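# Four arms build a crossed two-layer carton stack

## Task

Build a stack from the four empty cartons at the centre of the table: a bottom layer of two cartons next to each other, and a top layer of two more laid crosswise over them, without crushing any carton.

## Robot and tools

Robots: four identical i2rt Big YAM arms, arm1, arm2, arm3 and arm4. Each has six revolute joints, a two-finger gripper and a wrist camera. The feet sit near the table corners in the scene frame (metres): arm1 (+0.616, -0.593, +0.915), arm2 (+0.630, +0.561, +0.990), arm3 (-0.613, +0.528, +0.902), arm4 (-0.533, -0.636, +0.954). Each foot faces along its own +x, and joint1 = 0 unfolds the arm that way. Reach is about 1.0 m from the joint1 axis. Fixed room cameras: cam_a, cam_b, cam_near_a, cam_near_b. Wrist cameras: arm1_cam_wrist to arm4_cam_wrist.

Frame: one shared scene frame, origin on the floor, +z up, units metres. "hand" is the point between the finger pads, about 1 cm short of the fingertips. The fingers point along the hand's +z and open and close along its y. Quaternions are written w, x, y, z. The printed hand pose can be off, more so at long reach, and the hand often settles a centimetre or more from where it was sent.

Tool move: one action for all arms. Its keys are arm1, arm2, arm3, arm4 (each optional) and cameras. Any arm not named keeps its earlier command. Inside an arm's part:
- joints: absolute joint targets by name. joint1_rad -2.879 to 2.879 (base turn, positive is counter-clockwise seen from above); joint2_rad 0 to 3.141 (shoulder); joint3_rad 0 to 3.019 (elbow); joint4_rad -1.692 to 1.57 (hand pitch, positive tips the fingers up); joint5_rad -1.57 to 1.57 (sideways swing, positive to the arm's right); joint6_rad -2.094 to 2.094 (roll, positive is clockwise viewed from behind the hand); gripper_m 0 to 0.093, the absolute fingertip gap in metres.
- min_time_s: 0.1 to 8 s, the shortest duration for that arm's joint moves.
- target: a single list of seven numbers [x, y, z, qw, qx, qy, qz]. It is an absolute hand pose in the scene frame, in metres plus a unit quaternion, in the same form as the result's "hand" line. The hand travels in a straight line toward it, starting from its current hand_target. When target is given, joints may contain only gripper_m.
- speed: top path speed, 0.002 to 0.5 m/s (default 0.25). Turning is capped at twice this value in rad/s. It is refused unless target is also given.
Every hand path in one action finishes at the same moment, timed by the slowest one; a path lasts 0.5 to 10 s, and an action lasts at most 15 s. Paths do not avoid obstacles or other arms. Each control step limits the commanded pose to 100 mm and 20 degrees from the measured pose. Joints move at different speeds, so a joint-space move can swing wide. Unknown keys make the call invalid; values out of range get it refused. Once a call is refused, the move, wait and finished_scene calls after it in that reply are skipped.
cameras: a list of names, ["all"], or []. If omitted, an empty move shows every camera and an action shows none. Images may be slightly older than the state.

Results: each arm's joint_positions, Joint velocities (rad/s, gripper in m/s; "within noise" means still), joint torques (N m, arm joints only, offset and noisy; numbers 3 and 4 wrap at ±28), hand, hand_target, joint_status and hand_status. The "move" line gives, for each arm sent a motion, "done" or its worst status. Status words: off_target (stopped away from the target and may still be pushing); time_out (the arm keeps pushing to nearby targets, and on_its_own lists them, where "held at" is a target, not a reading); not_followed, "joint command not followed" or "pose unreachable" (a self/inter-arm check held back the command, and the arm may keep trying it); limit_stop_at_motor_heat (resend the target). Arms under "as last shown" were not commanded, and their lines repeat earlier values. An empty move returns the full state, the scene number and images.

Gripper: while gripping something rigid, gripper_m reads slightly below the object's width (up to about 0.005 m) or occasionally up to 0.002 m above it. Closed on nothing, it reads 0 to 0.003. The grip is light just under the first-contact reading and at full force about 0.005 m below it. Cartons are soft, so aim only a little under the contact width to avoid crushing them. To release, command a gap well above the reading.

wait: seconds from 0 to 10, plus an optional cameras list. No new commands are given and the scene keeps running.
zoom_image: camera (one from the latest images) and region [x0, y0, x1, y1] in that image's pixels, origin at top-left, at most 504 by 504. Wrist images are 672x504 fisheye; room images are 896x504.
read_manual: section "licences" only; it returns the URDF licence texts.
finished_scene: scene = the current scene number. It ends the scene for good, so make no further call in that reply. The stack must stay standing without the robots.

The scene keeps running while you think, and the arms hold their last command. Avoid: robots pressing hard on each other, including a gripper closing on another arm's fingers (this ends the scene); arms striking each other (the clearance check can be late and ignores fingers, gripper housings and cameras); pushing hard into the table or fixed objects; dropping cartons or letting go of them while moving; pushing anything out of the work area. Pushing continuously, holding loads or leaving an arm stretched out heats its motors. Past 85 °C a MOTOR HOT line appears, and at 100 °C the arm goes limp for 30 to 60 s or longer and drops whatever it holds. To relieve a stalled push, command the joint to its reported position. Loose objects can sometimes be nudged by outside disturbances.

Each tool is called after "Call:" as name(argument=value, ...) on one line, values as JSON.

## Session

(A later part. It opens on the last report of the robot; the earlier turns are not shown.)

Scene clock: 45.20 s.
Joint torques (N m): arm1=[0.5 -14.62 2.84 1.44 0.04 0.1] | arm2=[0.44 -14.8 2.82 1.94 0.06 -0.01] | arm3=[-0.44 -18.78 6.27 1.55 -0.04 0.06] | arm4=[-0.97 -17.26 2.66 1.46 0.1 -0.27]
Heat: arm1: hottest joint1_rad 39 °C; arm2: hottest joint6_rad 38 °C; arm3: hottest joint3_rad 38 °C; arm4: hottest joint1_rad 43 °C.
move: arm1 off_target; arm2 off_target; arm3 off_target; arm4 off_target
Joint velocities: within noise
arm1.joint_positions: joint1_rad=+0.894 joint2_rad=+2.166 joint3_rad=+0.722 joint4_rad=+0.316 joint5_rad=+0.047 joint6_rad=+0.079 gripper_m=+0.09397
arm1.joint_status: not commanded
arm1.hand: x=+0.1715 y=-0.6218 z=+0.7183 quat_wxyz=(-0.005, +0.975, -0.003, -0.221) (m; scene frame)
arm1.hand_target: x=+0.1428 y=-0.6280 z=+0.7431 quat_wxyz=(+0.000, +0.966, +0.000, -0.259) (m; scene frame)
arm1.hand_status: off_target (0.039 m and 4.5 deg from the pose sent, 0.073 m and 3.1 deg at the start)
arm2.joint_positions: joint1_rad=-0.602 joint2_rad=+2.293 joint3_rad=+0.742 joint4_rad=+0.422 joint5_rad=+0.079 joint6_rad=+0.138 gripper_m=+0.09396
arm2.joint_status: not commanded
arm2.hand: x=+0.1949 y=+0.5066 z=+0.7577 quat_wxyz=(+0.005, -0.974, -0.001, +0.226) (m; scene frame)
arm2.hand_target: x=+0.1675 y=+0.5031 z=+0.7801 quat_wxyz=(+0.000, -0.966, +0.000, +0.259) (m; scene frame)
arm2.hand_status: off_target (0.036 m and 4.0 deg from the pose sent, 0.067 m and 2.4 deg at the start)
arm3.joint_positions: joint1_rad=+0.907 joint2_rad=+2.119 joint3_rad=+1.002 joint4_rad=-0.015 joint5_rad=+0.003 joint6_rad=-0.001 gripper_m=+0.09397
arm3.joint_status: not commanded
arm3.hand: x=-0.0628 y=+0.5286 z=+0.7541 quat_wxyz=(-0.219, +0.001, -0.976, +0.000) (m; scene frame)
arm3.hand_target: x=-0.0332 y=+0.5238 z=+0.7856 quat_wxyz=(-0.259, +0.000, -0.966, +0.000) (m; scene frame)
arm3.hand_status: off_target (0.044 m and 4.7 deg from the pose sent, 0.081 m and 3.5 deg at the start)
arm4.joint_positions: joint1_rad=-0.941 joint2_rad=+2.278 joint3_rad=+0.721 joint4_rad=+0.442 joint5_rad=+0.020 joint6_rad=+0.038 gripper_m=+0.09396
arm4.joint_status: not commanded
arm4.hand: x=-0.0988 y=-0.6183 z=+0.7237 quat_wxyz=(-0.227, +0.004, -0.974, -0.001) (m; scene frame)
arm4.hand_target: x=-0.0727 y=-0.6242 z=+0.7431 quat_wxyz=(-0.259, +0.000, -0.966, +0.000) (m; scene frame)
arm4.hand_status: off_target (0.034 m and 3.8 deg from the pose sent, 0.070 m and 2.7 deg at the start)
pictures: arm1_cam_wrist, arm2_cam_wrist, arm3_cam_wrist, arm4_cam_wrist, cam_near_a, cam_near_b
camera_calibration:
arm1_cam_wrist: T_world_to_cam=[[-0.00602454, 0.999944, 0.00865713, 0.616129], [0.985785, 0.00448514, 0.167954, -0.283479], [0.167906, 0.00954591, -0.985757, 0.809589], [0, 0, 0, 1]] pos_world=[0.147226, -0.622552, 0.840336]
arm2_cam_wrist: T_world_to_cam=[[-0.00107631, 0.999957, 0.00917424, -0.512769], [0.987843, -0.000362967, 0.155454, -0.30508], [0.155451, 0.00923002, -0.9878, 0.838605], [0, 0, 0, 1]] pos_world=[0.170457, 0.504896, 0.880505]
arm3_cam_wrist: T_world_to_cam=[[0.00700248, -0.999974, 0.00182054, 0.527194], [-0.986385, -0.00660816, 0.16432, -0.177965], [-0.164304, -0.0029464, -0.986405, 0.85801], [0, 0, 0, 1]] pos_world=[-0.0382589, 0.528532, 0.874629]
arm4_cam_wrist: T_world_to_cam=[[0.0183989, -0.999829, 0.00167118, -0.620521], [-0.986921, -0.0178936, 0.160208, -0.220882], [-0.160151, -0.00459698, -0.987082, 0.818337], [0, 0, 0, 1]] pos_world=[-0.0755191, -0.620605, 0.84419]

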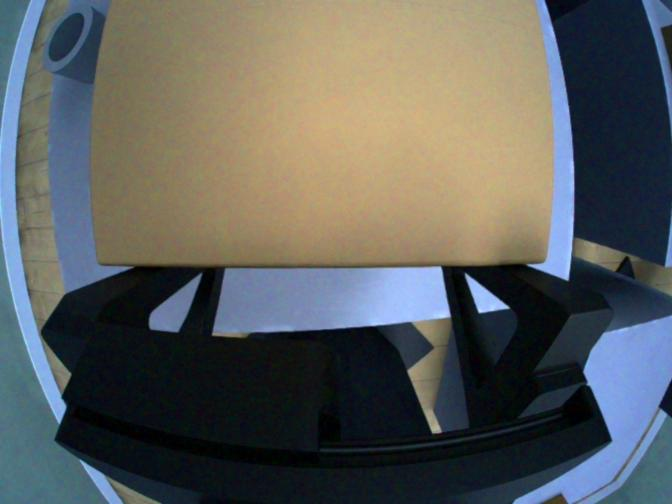

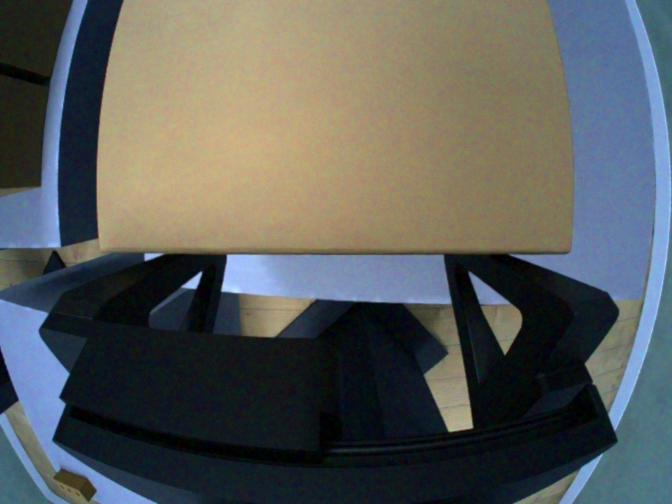

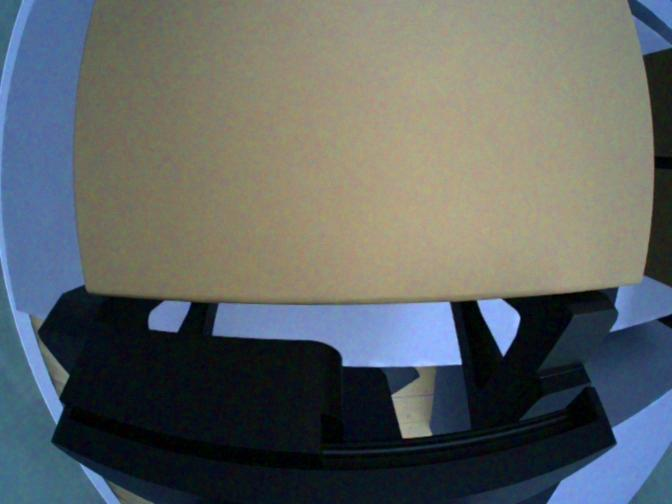

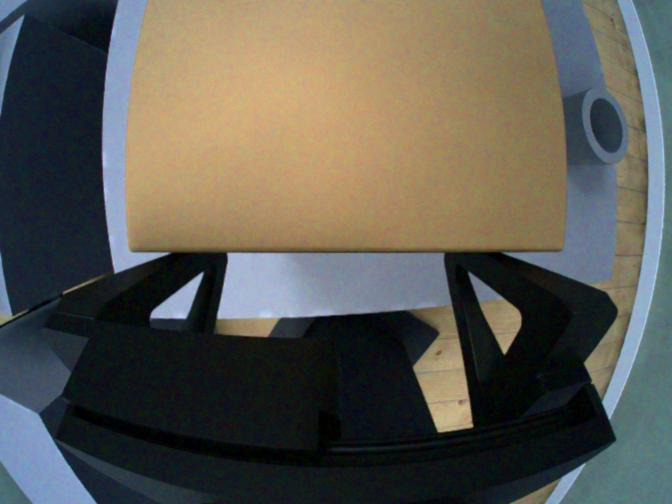

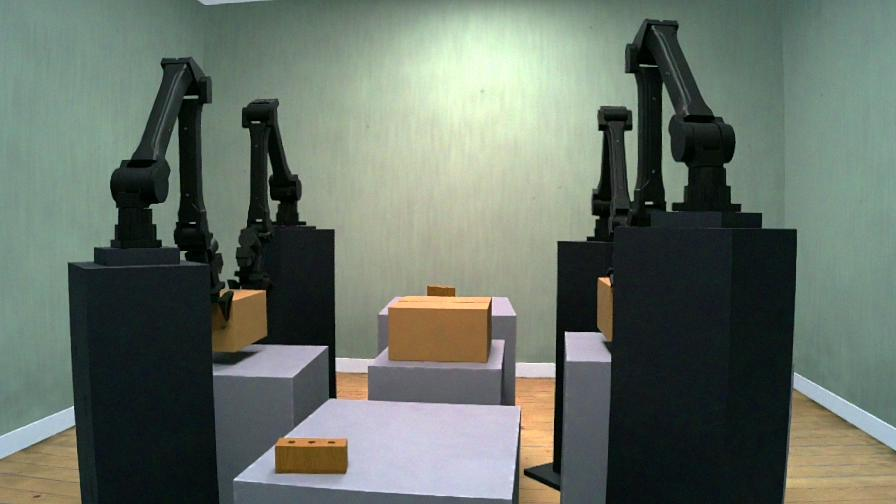

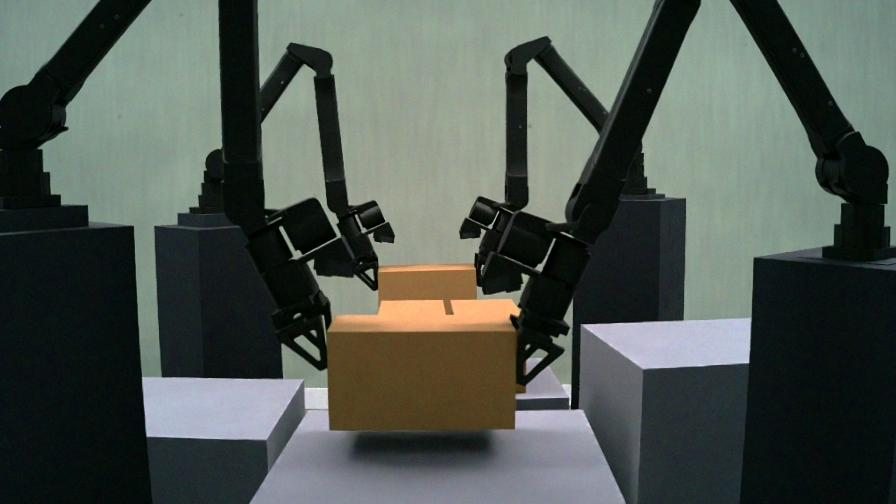

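Call:
move(arm1={"target":[0.138,-0.628,0.89,0,0.966,0,-0.259],"speed":0.15}, arm2={"target":[0.163,0.503,0.90,0,0.966,0,-0.259],"speed":0.15}, arm3={"target":[-0.029,0.524,0.905,0.2588,0,0.9659,0],"speed":0.15}, arm4={"target":[-0.068,-0.624,0.89,0.2588,0,0.9659,0],"speed":0.15}, cameras=["cam_near_b","cam_near_a"])

Call:
move(arm2={"target":[0.119,0.25,0.90,0,0.966,0,-0.259],"speed":0.15}, arm3={"target":[-0.070,0.271,0.905,0.2588,0,0.9659,0],"speed":0.15}, cameras=["all"])

Scene clock: 49.23 s.
Joint torques (N m): arm1=[0.38 -11.63 7.68 1.44 0.07 0.1] | arm2=[1.08 -12.86 6.08 1.96 0.01 -0.04] | arm3=[-0.38 -16.44 10.56 1.25 -0.02 0.07] | arm4=[-1.03 -14.8 7.68 1.72 0.12 -0.24]
Heat: arm1: hottest joint1_rad 39 °C; arm2: hottest joint6_rad 38 °C; arm3: hottest joint3_rad 38 °C; arm4: hottest joint1_rad 43 °C.
move: arm1 off_target; arm2 off_target; arm3 off_target; arm4 off_target
Joint velocities: within noise
arm1.joint_positions: joint1_rad=+0.894 joint2_rad=+1.709 joint3_rad=+0.685 joint4_rad=-0.120 joint5_rad=+0.046 joint6_rad=+0.079 gripper_m=+0.09397
arm1.joint_status: not commanded
arm1.hand: x=+0.1744 y=-0.6217 z=+0.8592 quat_wxyz=(-0.005, +0.977, -0.002, -0.213) (m; scene frame)
arm1.hand_target: x=+0.1400 y=-0.6279 z=+0.8911 quat_wxyz=(+0.000, +0.966, +0.000, -0.259) (m; scene frame)
arm1.hand_status: off_target (0.048 m and 5.5 deg from the pose sent, 0.175 m and 4.5 deg at the start)
arm2.joint_positions: joint1_rad=-0.602 joint2_rad=+1.908 joint3_rad=+0.677 joint4_rad=+0.095 joint5_rad=+0.079 joint6_rad=+0.138 gripper_m=+0.09396
arm2.joint_status: not commanded
arm2.hand: x=+0.1894 y=+0.5057 z=+0.8746 quat_wxyz=(+0.006, -0.975, -0.001, +0.223) (m; scene frame)
arm2.hand_target: x=+0.1637 y=+0.5032 z=+0.9002 quat_wxyz=(+0.000, -0.966, +0.000, +0.259) (m; scene frame)
arm2.hand_status: off_target (0.037 m and 4.4 deg from the pose sent, 0.146 m and 4.0 deg at the start)
arm3.joint_positions: joint1_rad=+0.907 joint2_rad=+1.842 joint3_rad=+0.995 joint4_rad=-0.300 joint5_rad=+0.003 joint6_rad=-0.001 gripper_m=+0.09397
arm3.joint_status: not commanded
arm3.hand: x=-0.0693 y=+0.5281 z=+0.8685 quat_wxyz=(-0.212, +0.001, -0.977, +0.000) (m; scene frame)
arm3.hand_target: x=-0.0320 y=+0.5238 z=+0.9068 quat_wxyz=(-0.259, +0.000, -0.966, +0.000) (m; scene frame)
arm3.hand_status: off_target (0.055 m and 5.5 deg from the pose sent, 0.155 m and 4.7 deg at the start)
arm4.joint_positions: joint1_rad=-0.941 joint2_rad=+1.799 joint3_rad=+0.648 joint4_rad=+0.016 joint5_rad=+0.020 joint6_rad=+0.038 gripper_m=+0.09396
arm4.joint_status: not commanded
arm4.hand: x=-0.0990 y=-0.6185 z=+0.8643 quat_wxyz=(-0.217, +0.004, -0.976, +0.000) (m; scene frame)
arm4.hand_target: x=-0.0693 y=-0.6241 z=+0.8906 quat_wxyz=(-0.259, +0.000, -0.966, +0.000) (m; scene frame)
arm4.hand_status: off_target (0.041 m and 5.0 deg from the pose sent, 0.169 m and 3.8 deg at the start)
pictures: cam_near_a, cam_near_b

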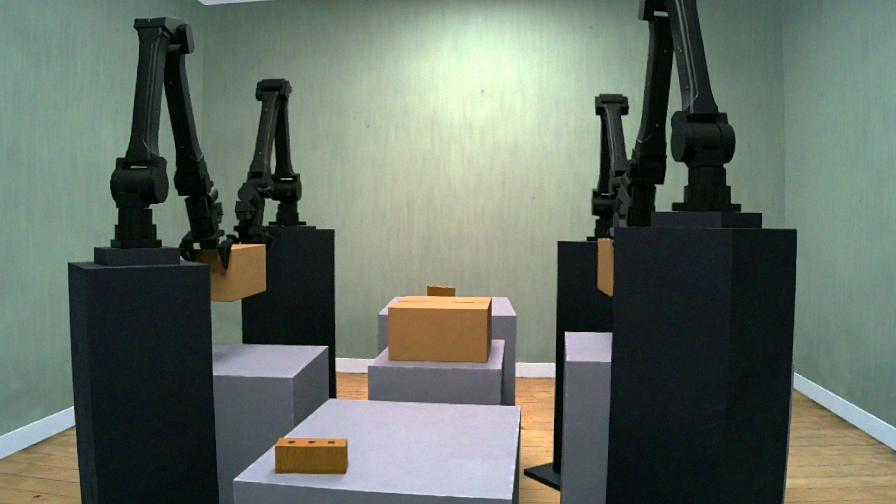

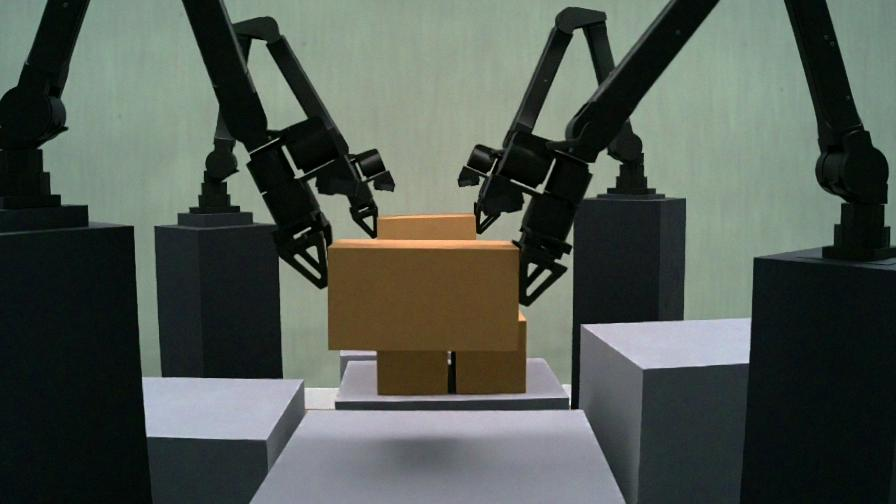

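Scene clock: 51.77 s.
Joint torques (N m): arm1=[0.44 -11.69 7.68 1.44 0.07 0.1] | arm2=[0.44 -12.69 11.88 1.36 0.75 -0.07] | arm3=[0.38 -15.33 11.29 1.17 -0.57 0.28] | arm4=[-0.97 -14.92 7.64 1.68 0.11 -0.27]
Heat: arm1: hottest joint1_rad 39 °C; arm2: hottest joint6_rad 38 °C; arm3: hottest joint3_rad 39 °C; arm4: hottest joint1_rad 43 °C.
move: arm2 off_target; arm3 off_target
Joint velocities: within noise
arm1.joint_positions: joint1_rad=+0.894 joint2_rad=+1.709 joint3_rad=+0.685 joint4_rad=-0.121 joint5_rad=+0.046 joint6_rad=+0.079 gripper_m=+0.09397
arm1.joint_status: not commanded
arm1.hand: x=+0.1744 y=-0.6216 z=+0.8592 quat_wxyz=(-0.005, +0.977, -0.002, -0.212) (m; scene frame)
arm1.hand_target: x=+0.1401 y=-0.6279 z=+0.8910 quat_wxyz=(+0.000, +0.966, +0.000, -0.259) (m; scene frame)
arm1.hand_status: not commanded
arm2.joint_positions: joint1_rad=-0.113 joint2_rad=+2.065 joint3_rad=+1.082 joint4_rad=-0.222 joint5_rad=+0.285 joint6_rad=+0.575 gripper_m=+0.09396
arm2.joint_status: not commanded
arm2.hand: x=+0.1525 y=+0.2639 z=+0.8830 quat_wxyz=(+0.011, -0.973, -0.009, +0.231) (m; scene frame)
arm2.hand_target: x=+0.1208 y=+0.2513 z=+0.9016 quat_wxyz=(+0.000, -0.966, +0.000, +0.259) (m; scene frame)
arm2.hand_status: off_target (0.040 m and 3.6 deg from the pose sent, 0.266 m and 4.4 deg at the start)
arm3.joint_positions: joint1_rad=+0.393 joint2_rad=+1.870 joint3_rad=+1.087 joint4_rad=-0.398 joint5_rad=-0.234 joint6_rad=-0.464 gripper_m=+0.09397
arm3.joint_status: not commanded
arm3.hand: x=-0.1040 y=+0.2876 z=+0.8802 quat_wxyz=(-0.225, -0.001, -0.974, -0.013) (m; scene frame)
arm3.hand_target: x=-0.0726 y=+0.2722 z=+0.9067 quat_wxyz=(-0.259, +0.000, -0.966, +0.000) (m; scene frame)
arm3.hand_status: off_target (0.045 m and 4.2 deg from the pose sent, 0.260 m and 5.5 deg at the start)
arm4: as last shown
arm4.hand: x=-0.0991 y=-0.6185 z=+0.8643 quat_wxyz=(-0.217, +0.004, -0.976, +0.000) (m; scene frame)
arm4.hand_target: x=-0.0694 y=-0.6241 z=+0.8905 quat_wxyz=(-0.259, +0.000, -0.966, +0.001) (m; scene frame)
pictures: arm1_cam_wrist, arm2_cam_wrist, arm3_cam_wrist, arm4_cam_wrist, cam_a, cam_b, cam_near_a, cam_near_b
camera_calibration:
arm1_cam_wrist: T_world_to_cam=[[-0.00668467, 0.999937, 0.00906114, 0.614514], [0.982692, 0.00489131, 0.185183, -0.324051], [0.185127, 0.0101422, -0.982662, 0.942673], [0, 0, 0, 1]] pos_world=[0.148037, -0.62245, 0.980769]
arm2_cam_wrist: T_world_to_cam=[[-0.0136004, 0.999649, 0.0227437, -0.28123], [0.989466, 0.0101763, 0.144409, -0.276135], [0.144127, 0.0244681, -0.989257, 0.970246], [0, 0, 0, 1]] pos_world=[0.129562, 0.260201, 1.0061]
arm3_cam_wrist: T_world_to_cam=[[0.00817794, -0.999684, -0.0237813, 0.308859], [-0.988337, -0.011697, 0.151832, -0.228729], [-0.152062, 0.0222623, -0.98812, 0.970358], [0, 0, 0, 1]] pos_world=[-0.0810331, 0.284484, 1.0009]
arm4_cam_wrist: T_world_to_cam=[[0.0185174, -0.999826, 0.00229198, -0.621497], [-0.983404, -0.0177994, 0.180555, -0.260923], [-0.180483, -0.00559736, -0.983562, 0.95142], [0, 0, 0, 1]] pos_world=[-0.0733684, -0.620708, 0.984316]

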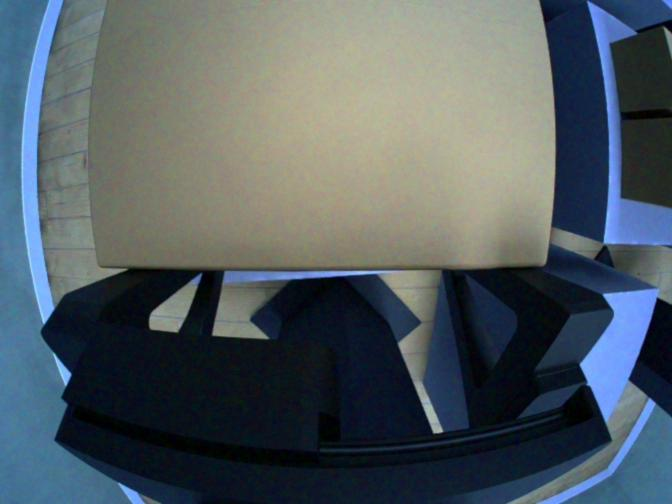

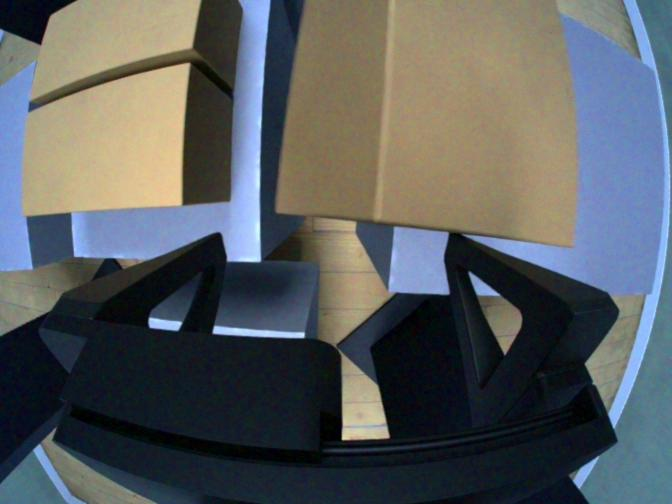

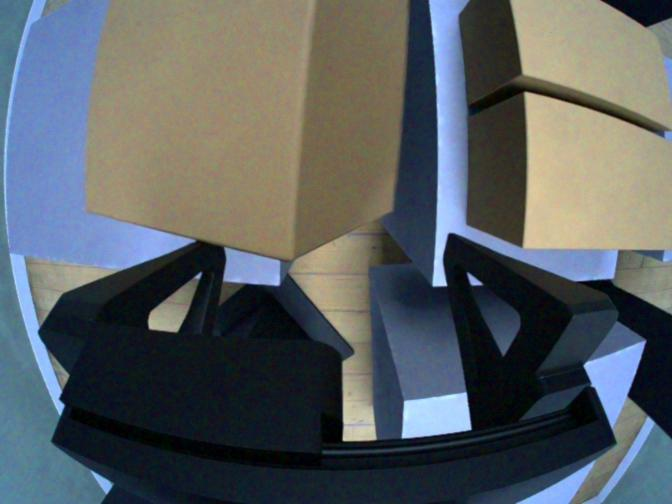

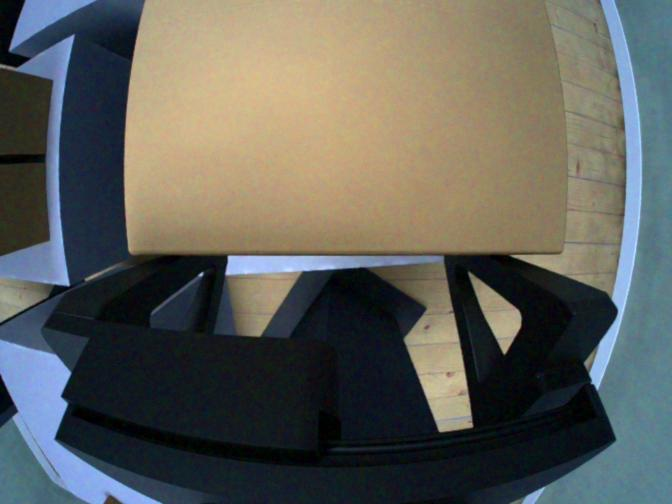

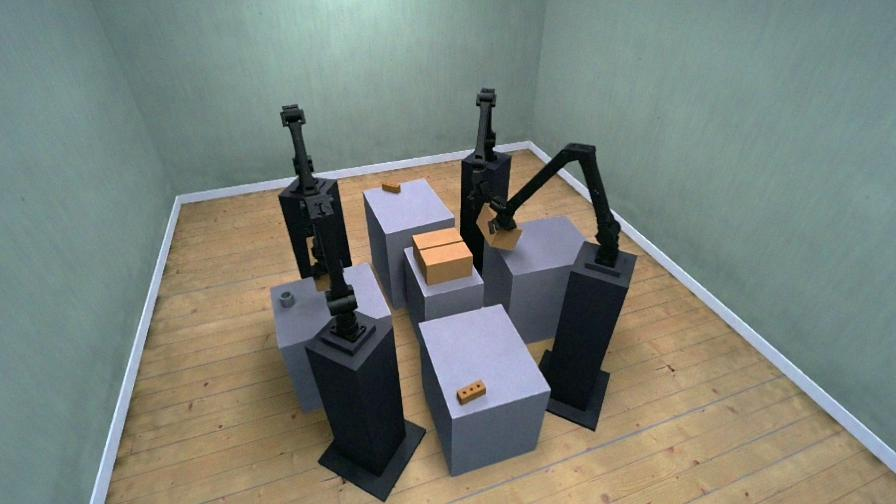

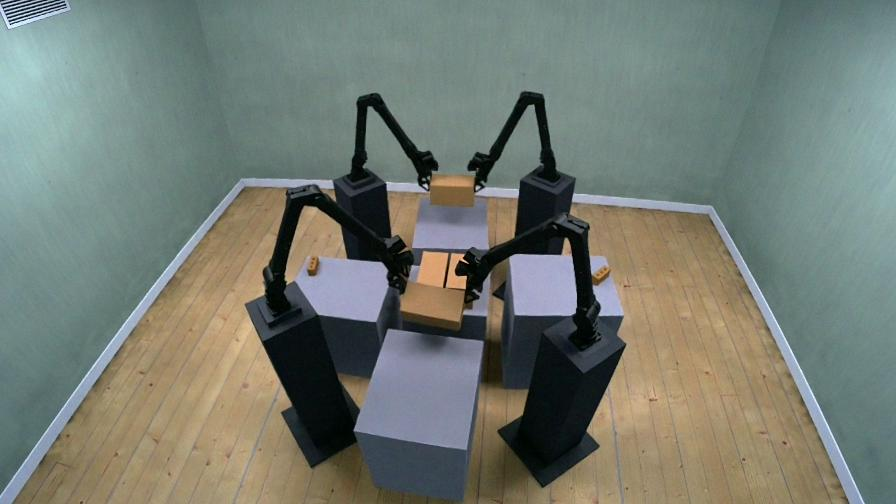

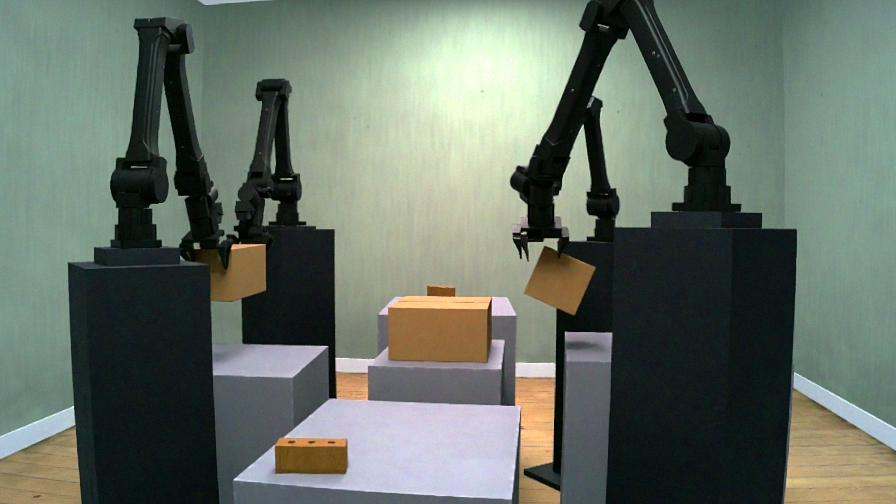

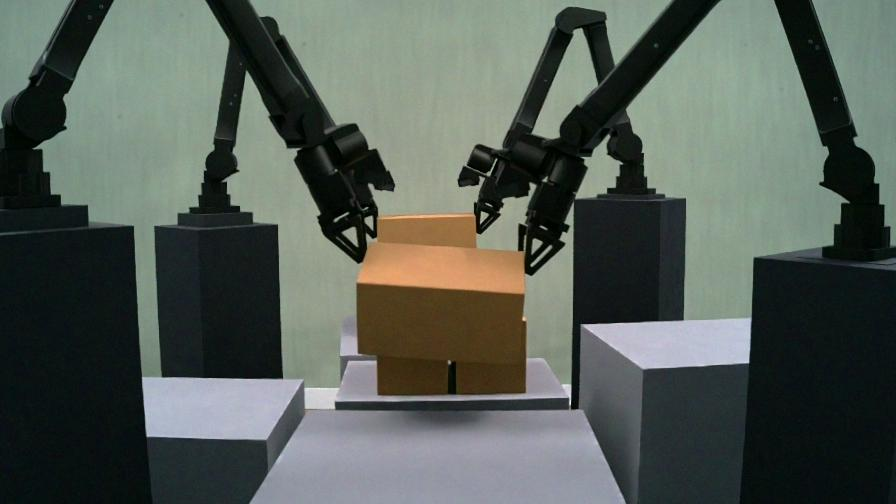

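Call:
move(arm2={"target":[0.109,0.25,0.90,0,0.966,0,-0.259],"speed":0.03}, arm3={"target":[-0.060,0.271,0.905,0.2588,0,0.9659,0],"speed":0.03})

Call:
move(arm2={"target":[0.117,0.50,0.90,0,0.966,0,-0.259],"speed":0.06}, arm3={"target":[-0.052,0.521,0.905,0.2588,0,0.9659,0],"speed":0.06}, cameras=["arm2_cam_wrist","arm3_cam_wrist","cam_near_b","cam_near_a"])

Scene clock: 54.47 s.
Joint torques (N m): arm1=[0.44 -11.63 7.69 1.44 0.07 0.1] | arm2=[-1.14 -13.22 12.56 1.55 0.6 -0.2] | arm3=[1.14 -15.79 12 1.44 -0.42 0.32] | arm4=[-1.14 -14.86 7.68 1.72 0.09 -0.25]
Heat: arm1: hottest joint3_rad 39 °C; arm2: hottest joint6_rad 38 °C; arm3: hottest joint3_rad 39 °C; arm4: hottest joint1_rad 43 °C.
move: arm2 off_target; arm3 off_target
Joint velocities: within noise
arm1, arm4: as last shown
arm2.joint_positions: joint1_rad=-0.113 joint2_rad=+2.078 joint3_rad=+1.096 joint4_rad=-0.237 joint5_rad=+0.285 joint6_rad=+0.575 gripper_m=+0.09396
arm2.joint_status: not commanded
arm2.hand: x=+0.1515 y=+0.2633 z=+0.8792 quat_wxyz=(+0.015, -0.974, -0.010, +0.226) (m; scene frame)
arm2.hand_target: x=+0.1115 y=+0.2520 z=+0.9023 quat_wxyz=(+0.001, -0.966, +0.000, +0.259) (m; scene frame)
arm2.hand_status: off_target (0.049 m and 4.4 deg from the pose sent, 0.049 m and 3.6 deg at the start)
arm3.joint_positions: joint1_rad=+0.393 joint2_rad=+1.889 joint3_rad=+1.100 joint4_rad=-0.413 joint5_rad=-0.234 joint6_rad=-0.464 gripper_m=+0.09397
arm3.joint_status: not commanded
arm3.hand: x=-0.1040 y=+0.2876 z=+0.8734 quat_wxyz=(-0.216, -0.002, -0.976, -0.018) (m; scene frame)
arm3.hand_target: x=-0.0637 y=+0.2729 z=+0.9075 quat_wxyz=(-0.259, +0.000, -0.966, -0.001) (m; scene frame)
arm3.hand_status: off_target (0.057 m and 5.4 deg from the pose sent, 0.053 m and 4.2 deg at the start)
pictures: none

Scene clock: 59.30 s.
Joint torques (N m): arm1=[0.44 -11.63 7.71 1.46 0.07 0.1] | arm2=[-0.03 -14.56 6.82 4.01 0.04 -0.43] | arm3=[0.79 -16.73 8.85 2.96 0.41 0.59] | arm4=[-1.03 -14.92 7.71 1.68 0.11 -0.26]
Heat: arm1: hottest joint3_rad 39 °C; arm2: hottest joint6_rad 38 °C; arm3: hottest joint3_rad 39 °C; arm4: hottest joint1_rad 43 °C.
move: arm2 off_target; arm3 off_target
Joint velocities: within noise
arm1, arm4: as last shown
arm2.joint_positions: joint1_rad=-0.603 joint2_rad=+1.973 joint3_rad=+0.804 joint4_rad=-0.029 joint5_rad=+0.078 joint6_rad=+0.166 gripper_m=+0.09396
arm2.joint_status: not commanded
arm2.hand: x=+0.1602 y=+0.5014 z=+0.8643 quat_wxyz=(+0.007, -0.981, +0.012, +0.193) (m; scene frame)
arm2.hand_target: x=+0.1192 y=+0.5004 z=+0.9015 quat_wxyz=(+0.002, -0.966, +0.001, +0.258) (m; scene frame)
arm2.hand_status: off_target (0.056 m and 8.0 deg from the pose sent, 0.240 m and 4.4 deg at the start)
arm3.joint_positions: joint1_rad=+0.885 joint2_rad=+1.809 joint3_rad=+0.947 joint4_rad=-0.321 joint5_rad=-0.013 joint6_rad=-0.053 gripper_m=+0.09397
arm3.joint_status: not commanded
arm3.hand: x=-0.0933 y=+0.5195 z=+0.8665 quat_wxyz=(-0.195, +0.017, -0.981, -0.001) (m; scene frame)
arm3.hand_target: x=-0.0551 y=+0.5212 z=+0.9070 quat_wxyz=(-0.258, +0.000, -0.966, -0.002) (m; scene frame)
arm3.hand_status: off_target (0.056 m and 7.8 deg from the pose sent, 0.241 m and 5.4 deg at the start)
pictures: arm2_cam_wrist, arm3_cam_wrist, cam_near_a, cam_near_b
camera_calibration:
arm2_cam_wrist: T_world_to_cam=[[0.0251264, 0.999652, 0.00800617, -0.511608], [0.974751, -0.0262765, 0.221743, -0.329639], [0.221876, 0.00223241, -0.975072, 0.931246], [0, 0, 0, 1]] pos_world=[0.127549, 0.500689, 0.985223]
arm3_cam_wrist: T_world_to_cam=[[0.0391314, -0.999218, 0.00560738, 0.517478], [-0.976234, -0.037033, 0.21353, -0.252536], [-0.213155, -0.0138298, -0.976921, 0.956697], [0, 0, 0, 1]] pos_world=[-0.0628595, 0.520952, 0.985639]

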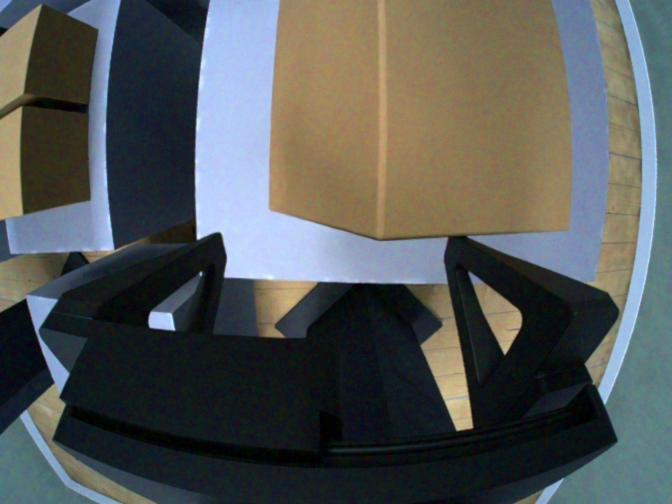

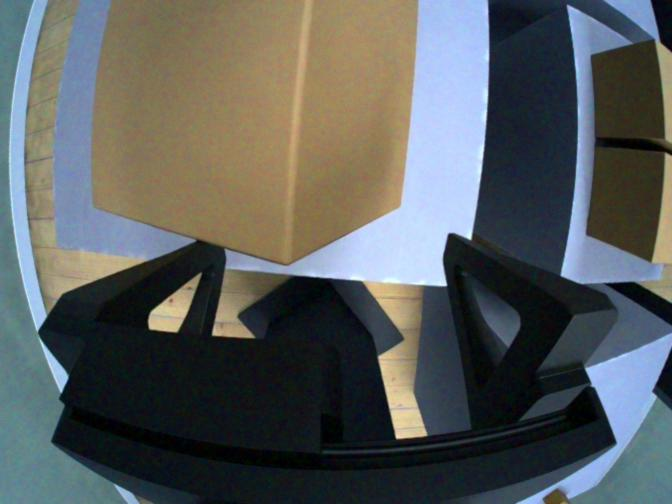

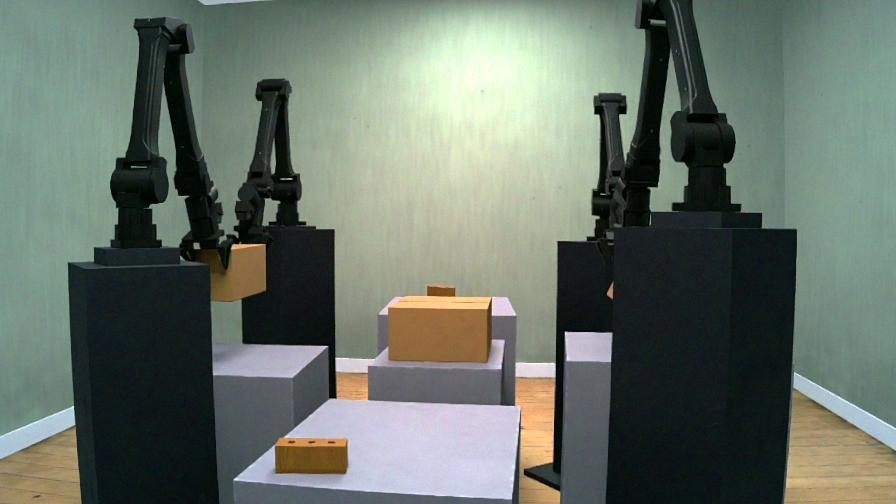

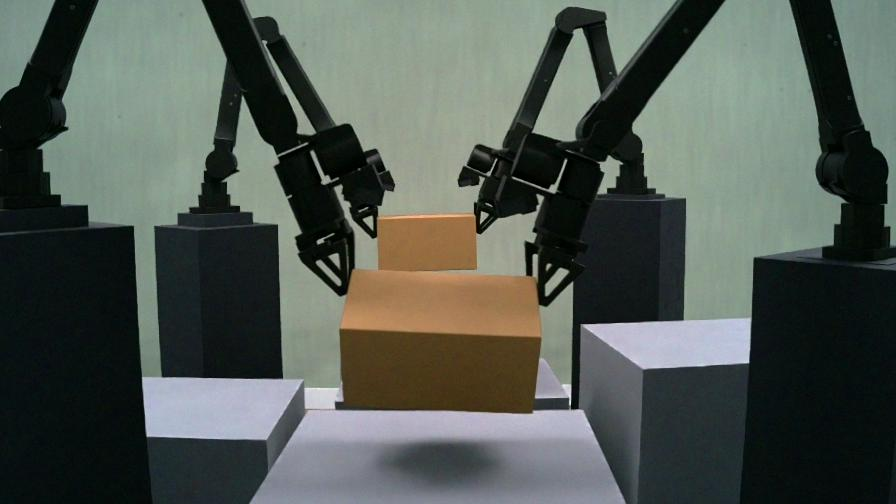

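Call:
move(arm2={"target":[0.117,0.50,0.83,0,0.966,0,-0.259],"speed":0.06}, arm3={"target":[-0.052,0.521,0.835,0.2588,0,0.9659,0],"speed":0.06}, cameras=["cam_near_b"])

Call:
move(arm2={"target":[0.117,0.50,0.79,0,0.966,0,-0.259],"speed":0.04}, arm3={"target":[-0.052,0.521,0.795,0.2588,0,0.9659,0],"speed":0.04}, cameras=["cam_near_b","arm2_cam_wrist"])

Scene clock: 61.97 s.
Joint torques (N m): arm1=[0.5 -11.69 7.68 1.46 0.07 0.1] | arm2=[-0.44 -11.69 7.99 3.95 0.01 -0.37] | arm3=[0.91 -15.09 7.86 2.84 0.34 0.48] | arm4=[-0.97 -14.97 7.65 1.63 0.12 -0.27]
Heat: arm1: hottest joint3_rad 40 °C; arm2: hottest joint6_rad 38 °C; arm3: hottest joint3_rad 40 °C; arm4: hottest joint1_rad 43 °C.
move: arm2 off_target; arm3 off_target
Joint velocities: within noise
arm1, arm4: as last shown
arm2.joint_positions: joint1_rad=-0.603 joint2_rad=+2.123 joint3_rad=+0.798 joint4_rad=+0.150 joint5_rad=+0.077 joint6_rad=+0.159 gripper_m=+0.09396
arm2.joint_status: not commanded
arm2.hand: x=+0.1652 y=+0.5021 z=+0.8123 quat_wxyz=(+0.006, -0.979, +0.009, +0.204) (m; scene frame)
arm2.hand_target: x=+0.1196 y=+0.5005 z=+0.8330 quat_wxyz=(+0.001, -0.966, +0.000, +0.259) (m; scene frame)
arm2.hand_status: off_target (0.051 m and 6.6 deg from the pose sent, 0.055 m and 8.0 deg at the start)
arm3.joint_positions: joint1_rad=+0.885 joint2_rad=+1.933 joint3_rad=+0.922 joint4_rad=-0.136 joint5_rad=-0.011 joint6_rad=-0.047 gripper_m=+0.09397
arm3.joint_status: not commanded
arm3.hand: x=-0.0889 y=+0.5193 z=+0.8140 quat_wxyz=(-0.212, +0.014, -0.977, -0.001) (m; scene frame)
arm3.hand_target: x=-0.0542 y=+0.5211 z=+0.8368 quat_wxyz=(-0.258, +0.000, -0.966, -0.001) (m; scene frame)
arm3.hand_status: off_target (0.042 m and 5.8 deg from the pose sent, 0.052 m and 7.8 deg at the start)
pictures: cam_near_b

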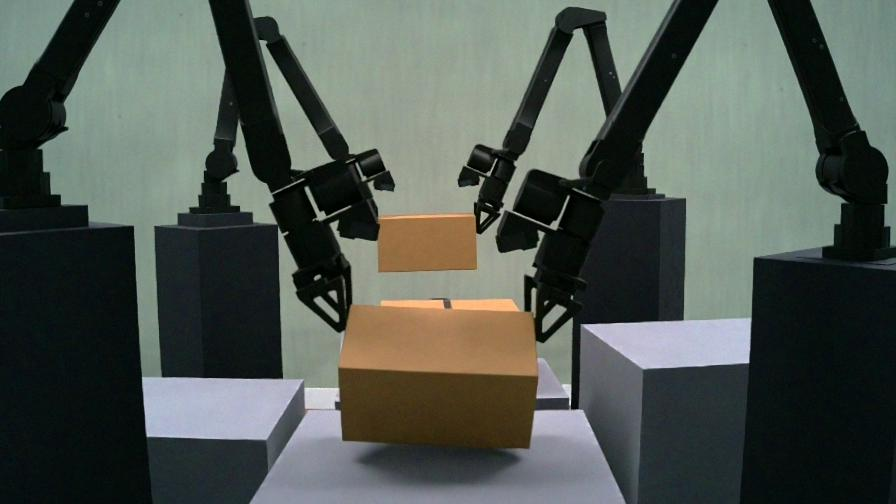

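Scene clock: 63.63 s.
Joint torques (N m): arm1=[0.44 -11.69 7.69 1.44 0.07 0.1] | arm2=[-0.15 -11.46 8.57 3.58 -0.03 -0.29] | arm3=[0.79 -14.86 7.36 2.51 0.3 0.39] | arm4=[-1.08 -14.8 7.66 1.63 0.11 -0.25]
Heat: arm1: hottest joint3_rad 40 °C; arm2: hottest joint6_rad 38 °C; arm3: hottest joint3_rad 40 °C; arm4: hottest joint1_rad 43 °C.
move: arm2 off_target; arm3 off_target
Joint velocities: within noise
arm1, arm4: as last shown
arm2.joint_positions: joint1_rad=-0.603 joint2_rad=+2.227 joint3_rad=+0.812 joint4_rad=+0.243 joint5_rad=+0.077 joint6_rad=+0.155 gripper_m=+0.09396
arm2.joint_status: not commanded
arm2.hand: x=+0.1695 y=+0.5028 z=+0.7776 quat_wxyz=(+0.006, -0.979, +0.007, +0.205) (m; scene frame)
arm2.hand_target: x=+0.1200 y=+0.5006 z=+0.7940 quat_wxyz=(+0.001, -0.966, +0.000, +0.259) (m; scene frame)
arm2.hand_status: off_target (0.054 m and 6.4 deg from the pose sent, 0.053 m and 6.6 deg at the start)
arm3.joint_positions: joint1_rad=+0.885 joint2_rad=+2.022 joint3_rad=+0.922 joint4_rad=-0.031 joint5_rad=-0.010 joint6_rad=-0.038 gripper_m=+0.09397
arm3.joint_status: not commanded
arm3.hand: x=-0.0860 y=+0.5191 z=+0.7802 quat_wxyz=(-0.220, +0.009, -0.976, -0.001) (m; scene frame)
arm3.hand_target: x=-0.0539 y=+0.5211 z=+0.7965 quat_wxyz=(-0.258, +0.000, -0.966, -0.001) (m; scene frame)
arm3.hand_status: off_target (0.037 m and 4.7 deg from the pose sent, 0.041 m and 5.8 deg at the start)
pictures: arm2_cam_wrist, cam_near_b
camera_calibration:
arm2_cam_wrist: T_world_to_cam=[[0.015211, 0.999861, 0.0068023, -0.509968], [0.980331, -0.0162521, 0.196692, -0.305933], [0.196775, 0.00367662, -0.980442, 0.852344], [0, 0, 0, 1]] pos_world=[0.139952, 0.501792, 0.899317]

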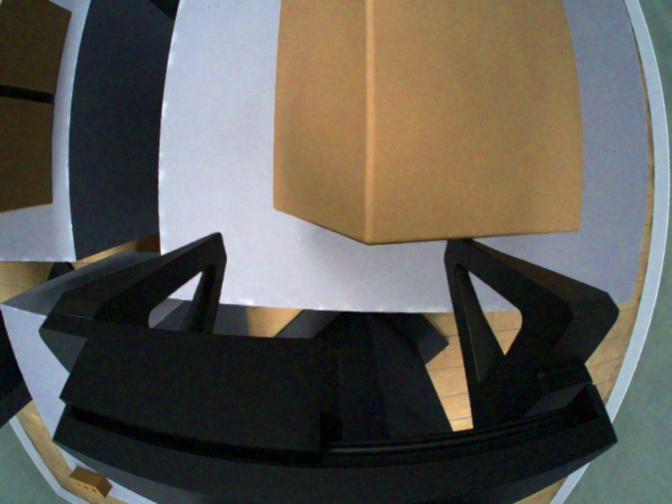

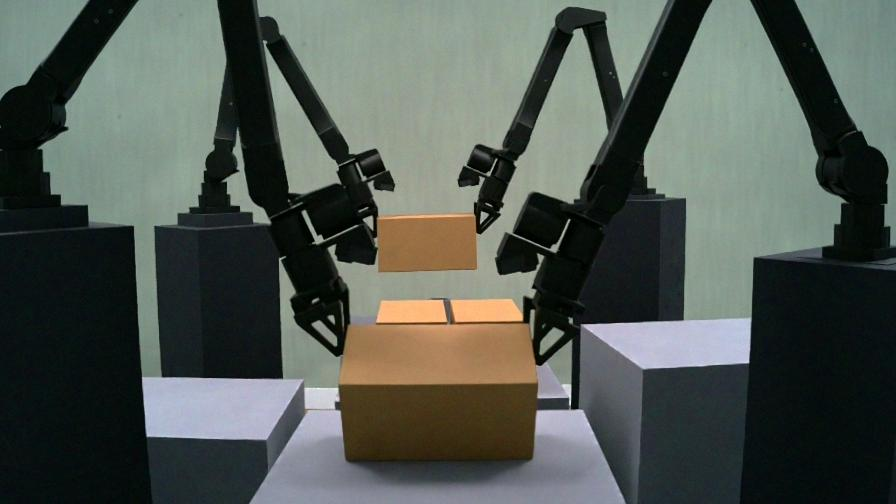

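Call:
move(arm2={"target":[0.117,0.50,0.74,0,0.966,0,-0.259],"speed":0.04}, arm3={"target":[-0.052,0.521,0.745,0.2588,0,0.9659,0],"speed":0.04}, cameras=["cam_near_b","arm2_cam_wrist","arm3_cam_wrist"])

Scene clock: 66.13 s.
Joint torques (N m): arm1=[0.44 -11.63 7.68 1.44 0.07 0.1] | arm2=[-0.09 -12.51 6.83 3.38 -0.01 -0.32] | arm3=[0.85 -14.92 7.42 2.28 0.29 0.37] | arm4=[-0.97 -15.03 7.72 1.7 0.11 -0.27]
Heat: arm1: hottest joint3_rad 40 °C; arm2: hottest joint6_rad 38 °C; arm3: hottest joint3_rad 40 °C; arm4: hottest joint1_rad 43 °C.
move: arm2 off_target; arm3 off_target
Joint velocities: within noise
arm1, arm4: as last shown
arm2.joint_positions: joint1_rad=-0.603 joint2_rad=+2.375 joint3_rad=+0.877 joint4_rad=+0.339 joint5_rad=+0.077 joint6_rad=+0.151 gripper_m=+0.09396
arm2.joint_status: not commanded
arm2.hand: x=+0.1630 y=+0.5017 z=+0.7304 quat_wxyz=(+0.005, -0.977, +0.005, +0.211) (m; scene frame)
arm2.hand_target: x=+0.1193 y=+0.5005 z=+0.7430 quat_wxyz=(+0.001, -0.966, +0.000, +0.259) (m; scene frame)
arm2.hand_status: off_target (0.047 m and 5.7 deg from the pose sent, 0.065 m and 6.4 deg at the start)
arm3.joint_positions: joint1_rad=+0.885 joint2_rad=+2.145 joint3_rad=+0.924 joint4_rad=+0.085 joint5_rad=-0.009 joint6_rad=-0.036 gripper_m=+0.09397
arm3.joint_status: not commanded
arm3.hand: x=-0.0931 y=+0.5194 z=+0.7311 quat_wxyz=(-0.217, +0.008, -0.976, -0.001) (m; scene frame)
arm3.hand_target: x=-0.0543 y=+0.5211 z=+0.7473 quat_wxyz=(-0.259, +0.000, -0.966, -0.001) (m; scene frame)
arm3.hand_status: off_target (0.043 m and 5.0 deg from the pose sent, 0.049 m and 4.7 deg at the start)
pictures: arm2_cam_wrist, arm3_cam_wrist, cam_near_b
camera_calibration:
arm2_cam_wrist: T_world_to_cam=[[0.0114479, 0.999914, 0.00644596, -0.507689], [0.982681, -0.0124424, 0.184889, -0.283908], [0.184953, 0.00421774, -0.982738, 0.810745], [0, 0, 0, 1]] pos_world=[0.134853, 0.500693, 0.852514]
arm3_cam_wrist: T_world_to_cam=[[0.0214824, -0.999759, 0.0045079, 0.517494], [-0.98545, -0.0204141, 0.168737, -0.200132], [-0.168604, -0.00806717, -0.985651, 0.831939], [0, 0, 0, 1]] pos_world=[-0.0680683, 0.519995, 0.851438]

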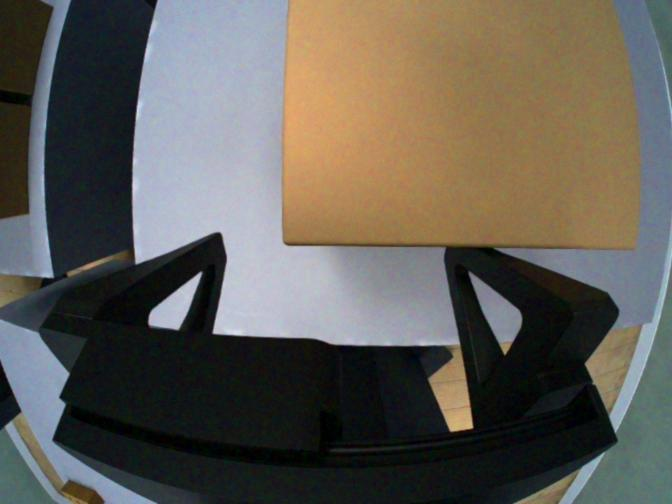

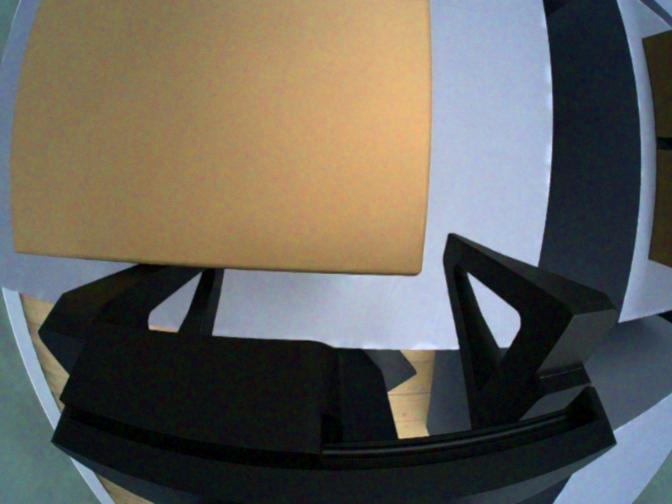

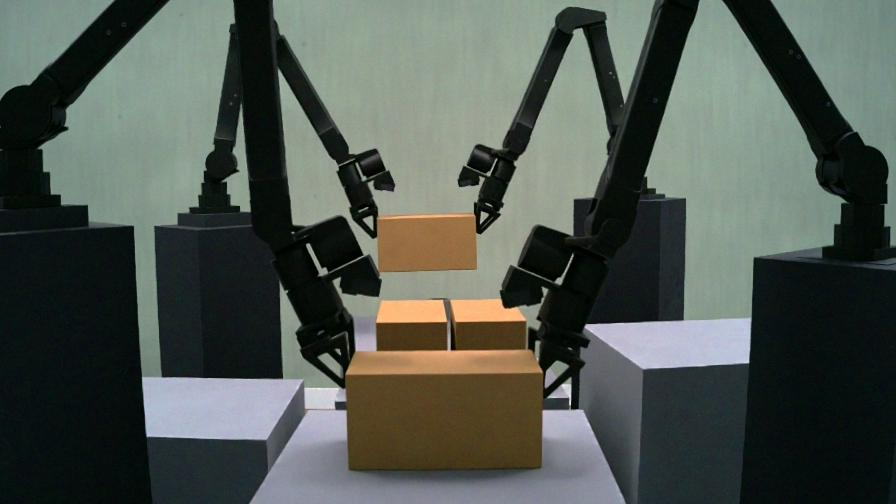

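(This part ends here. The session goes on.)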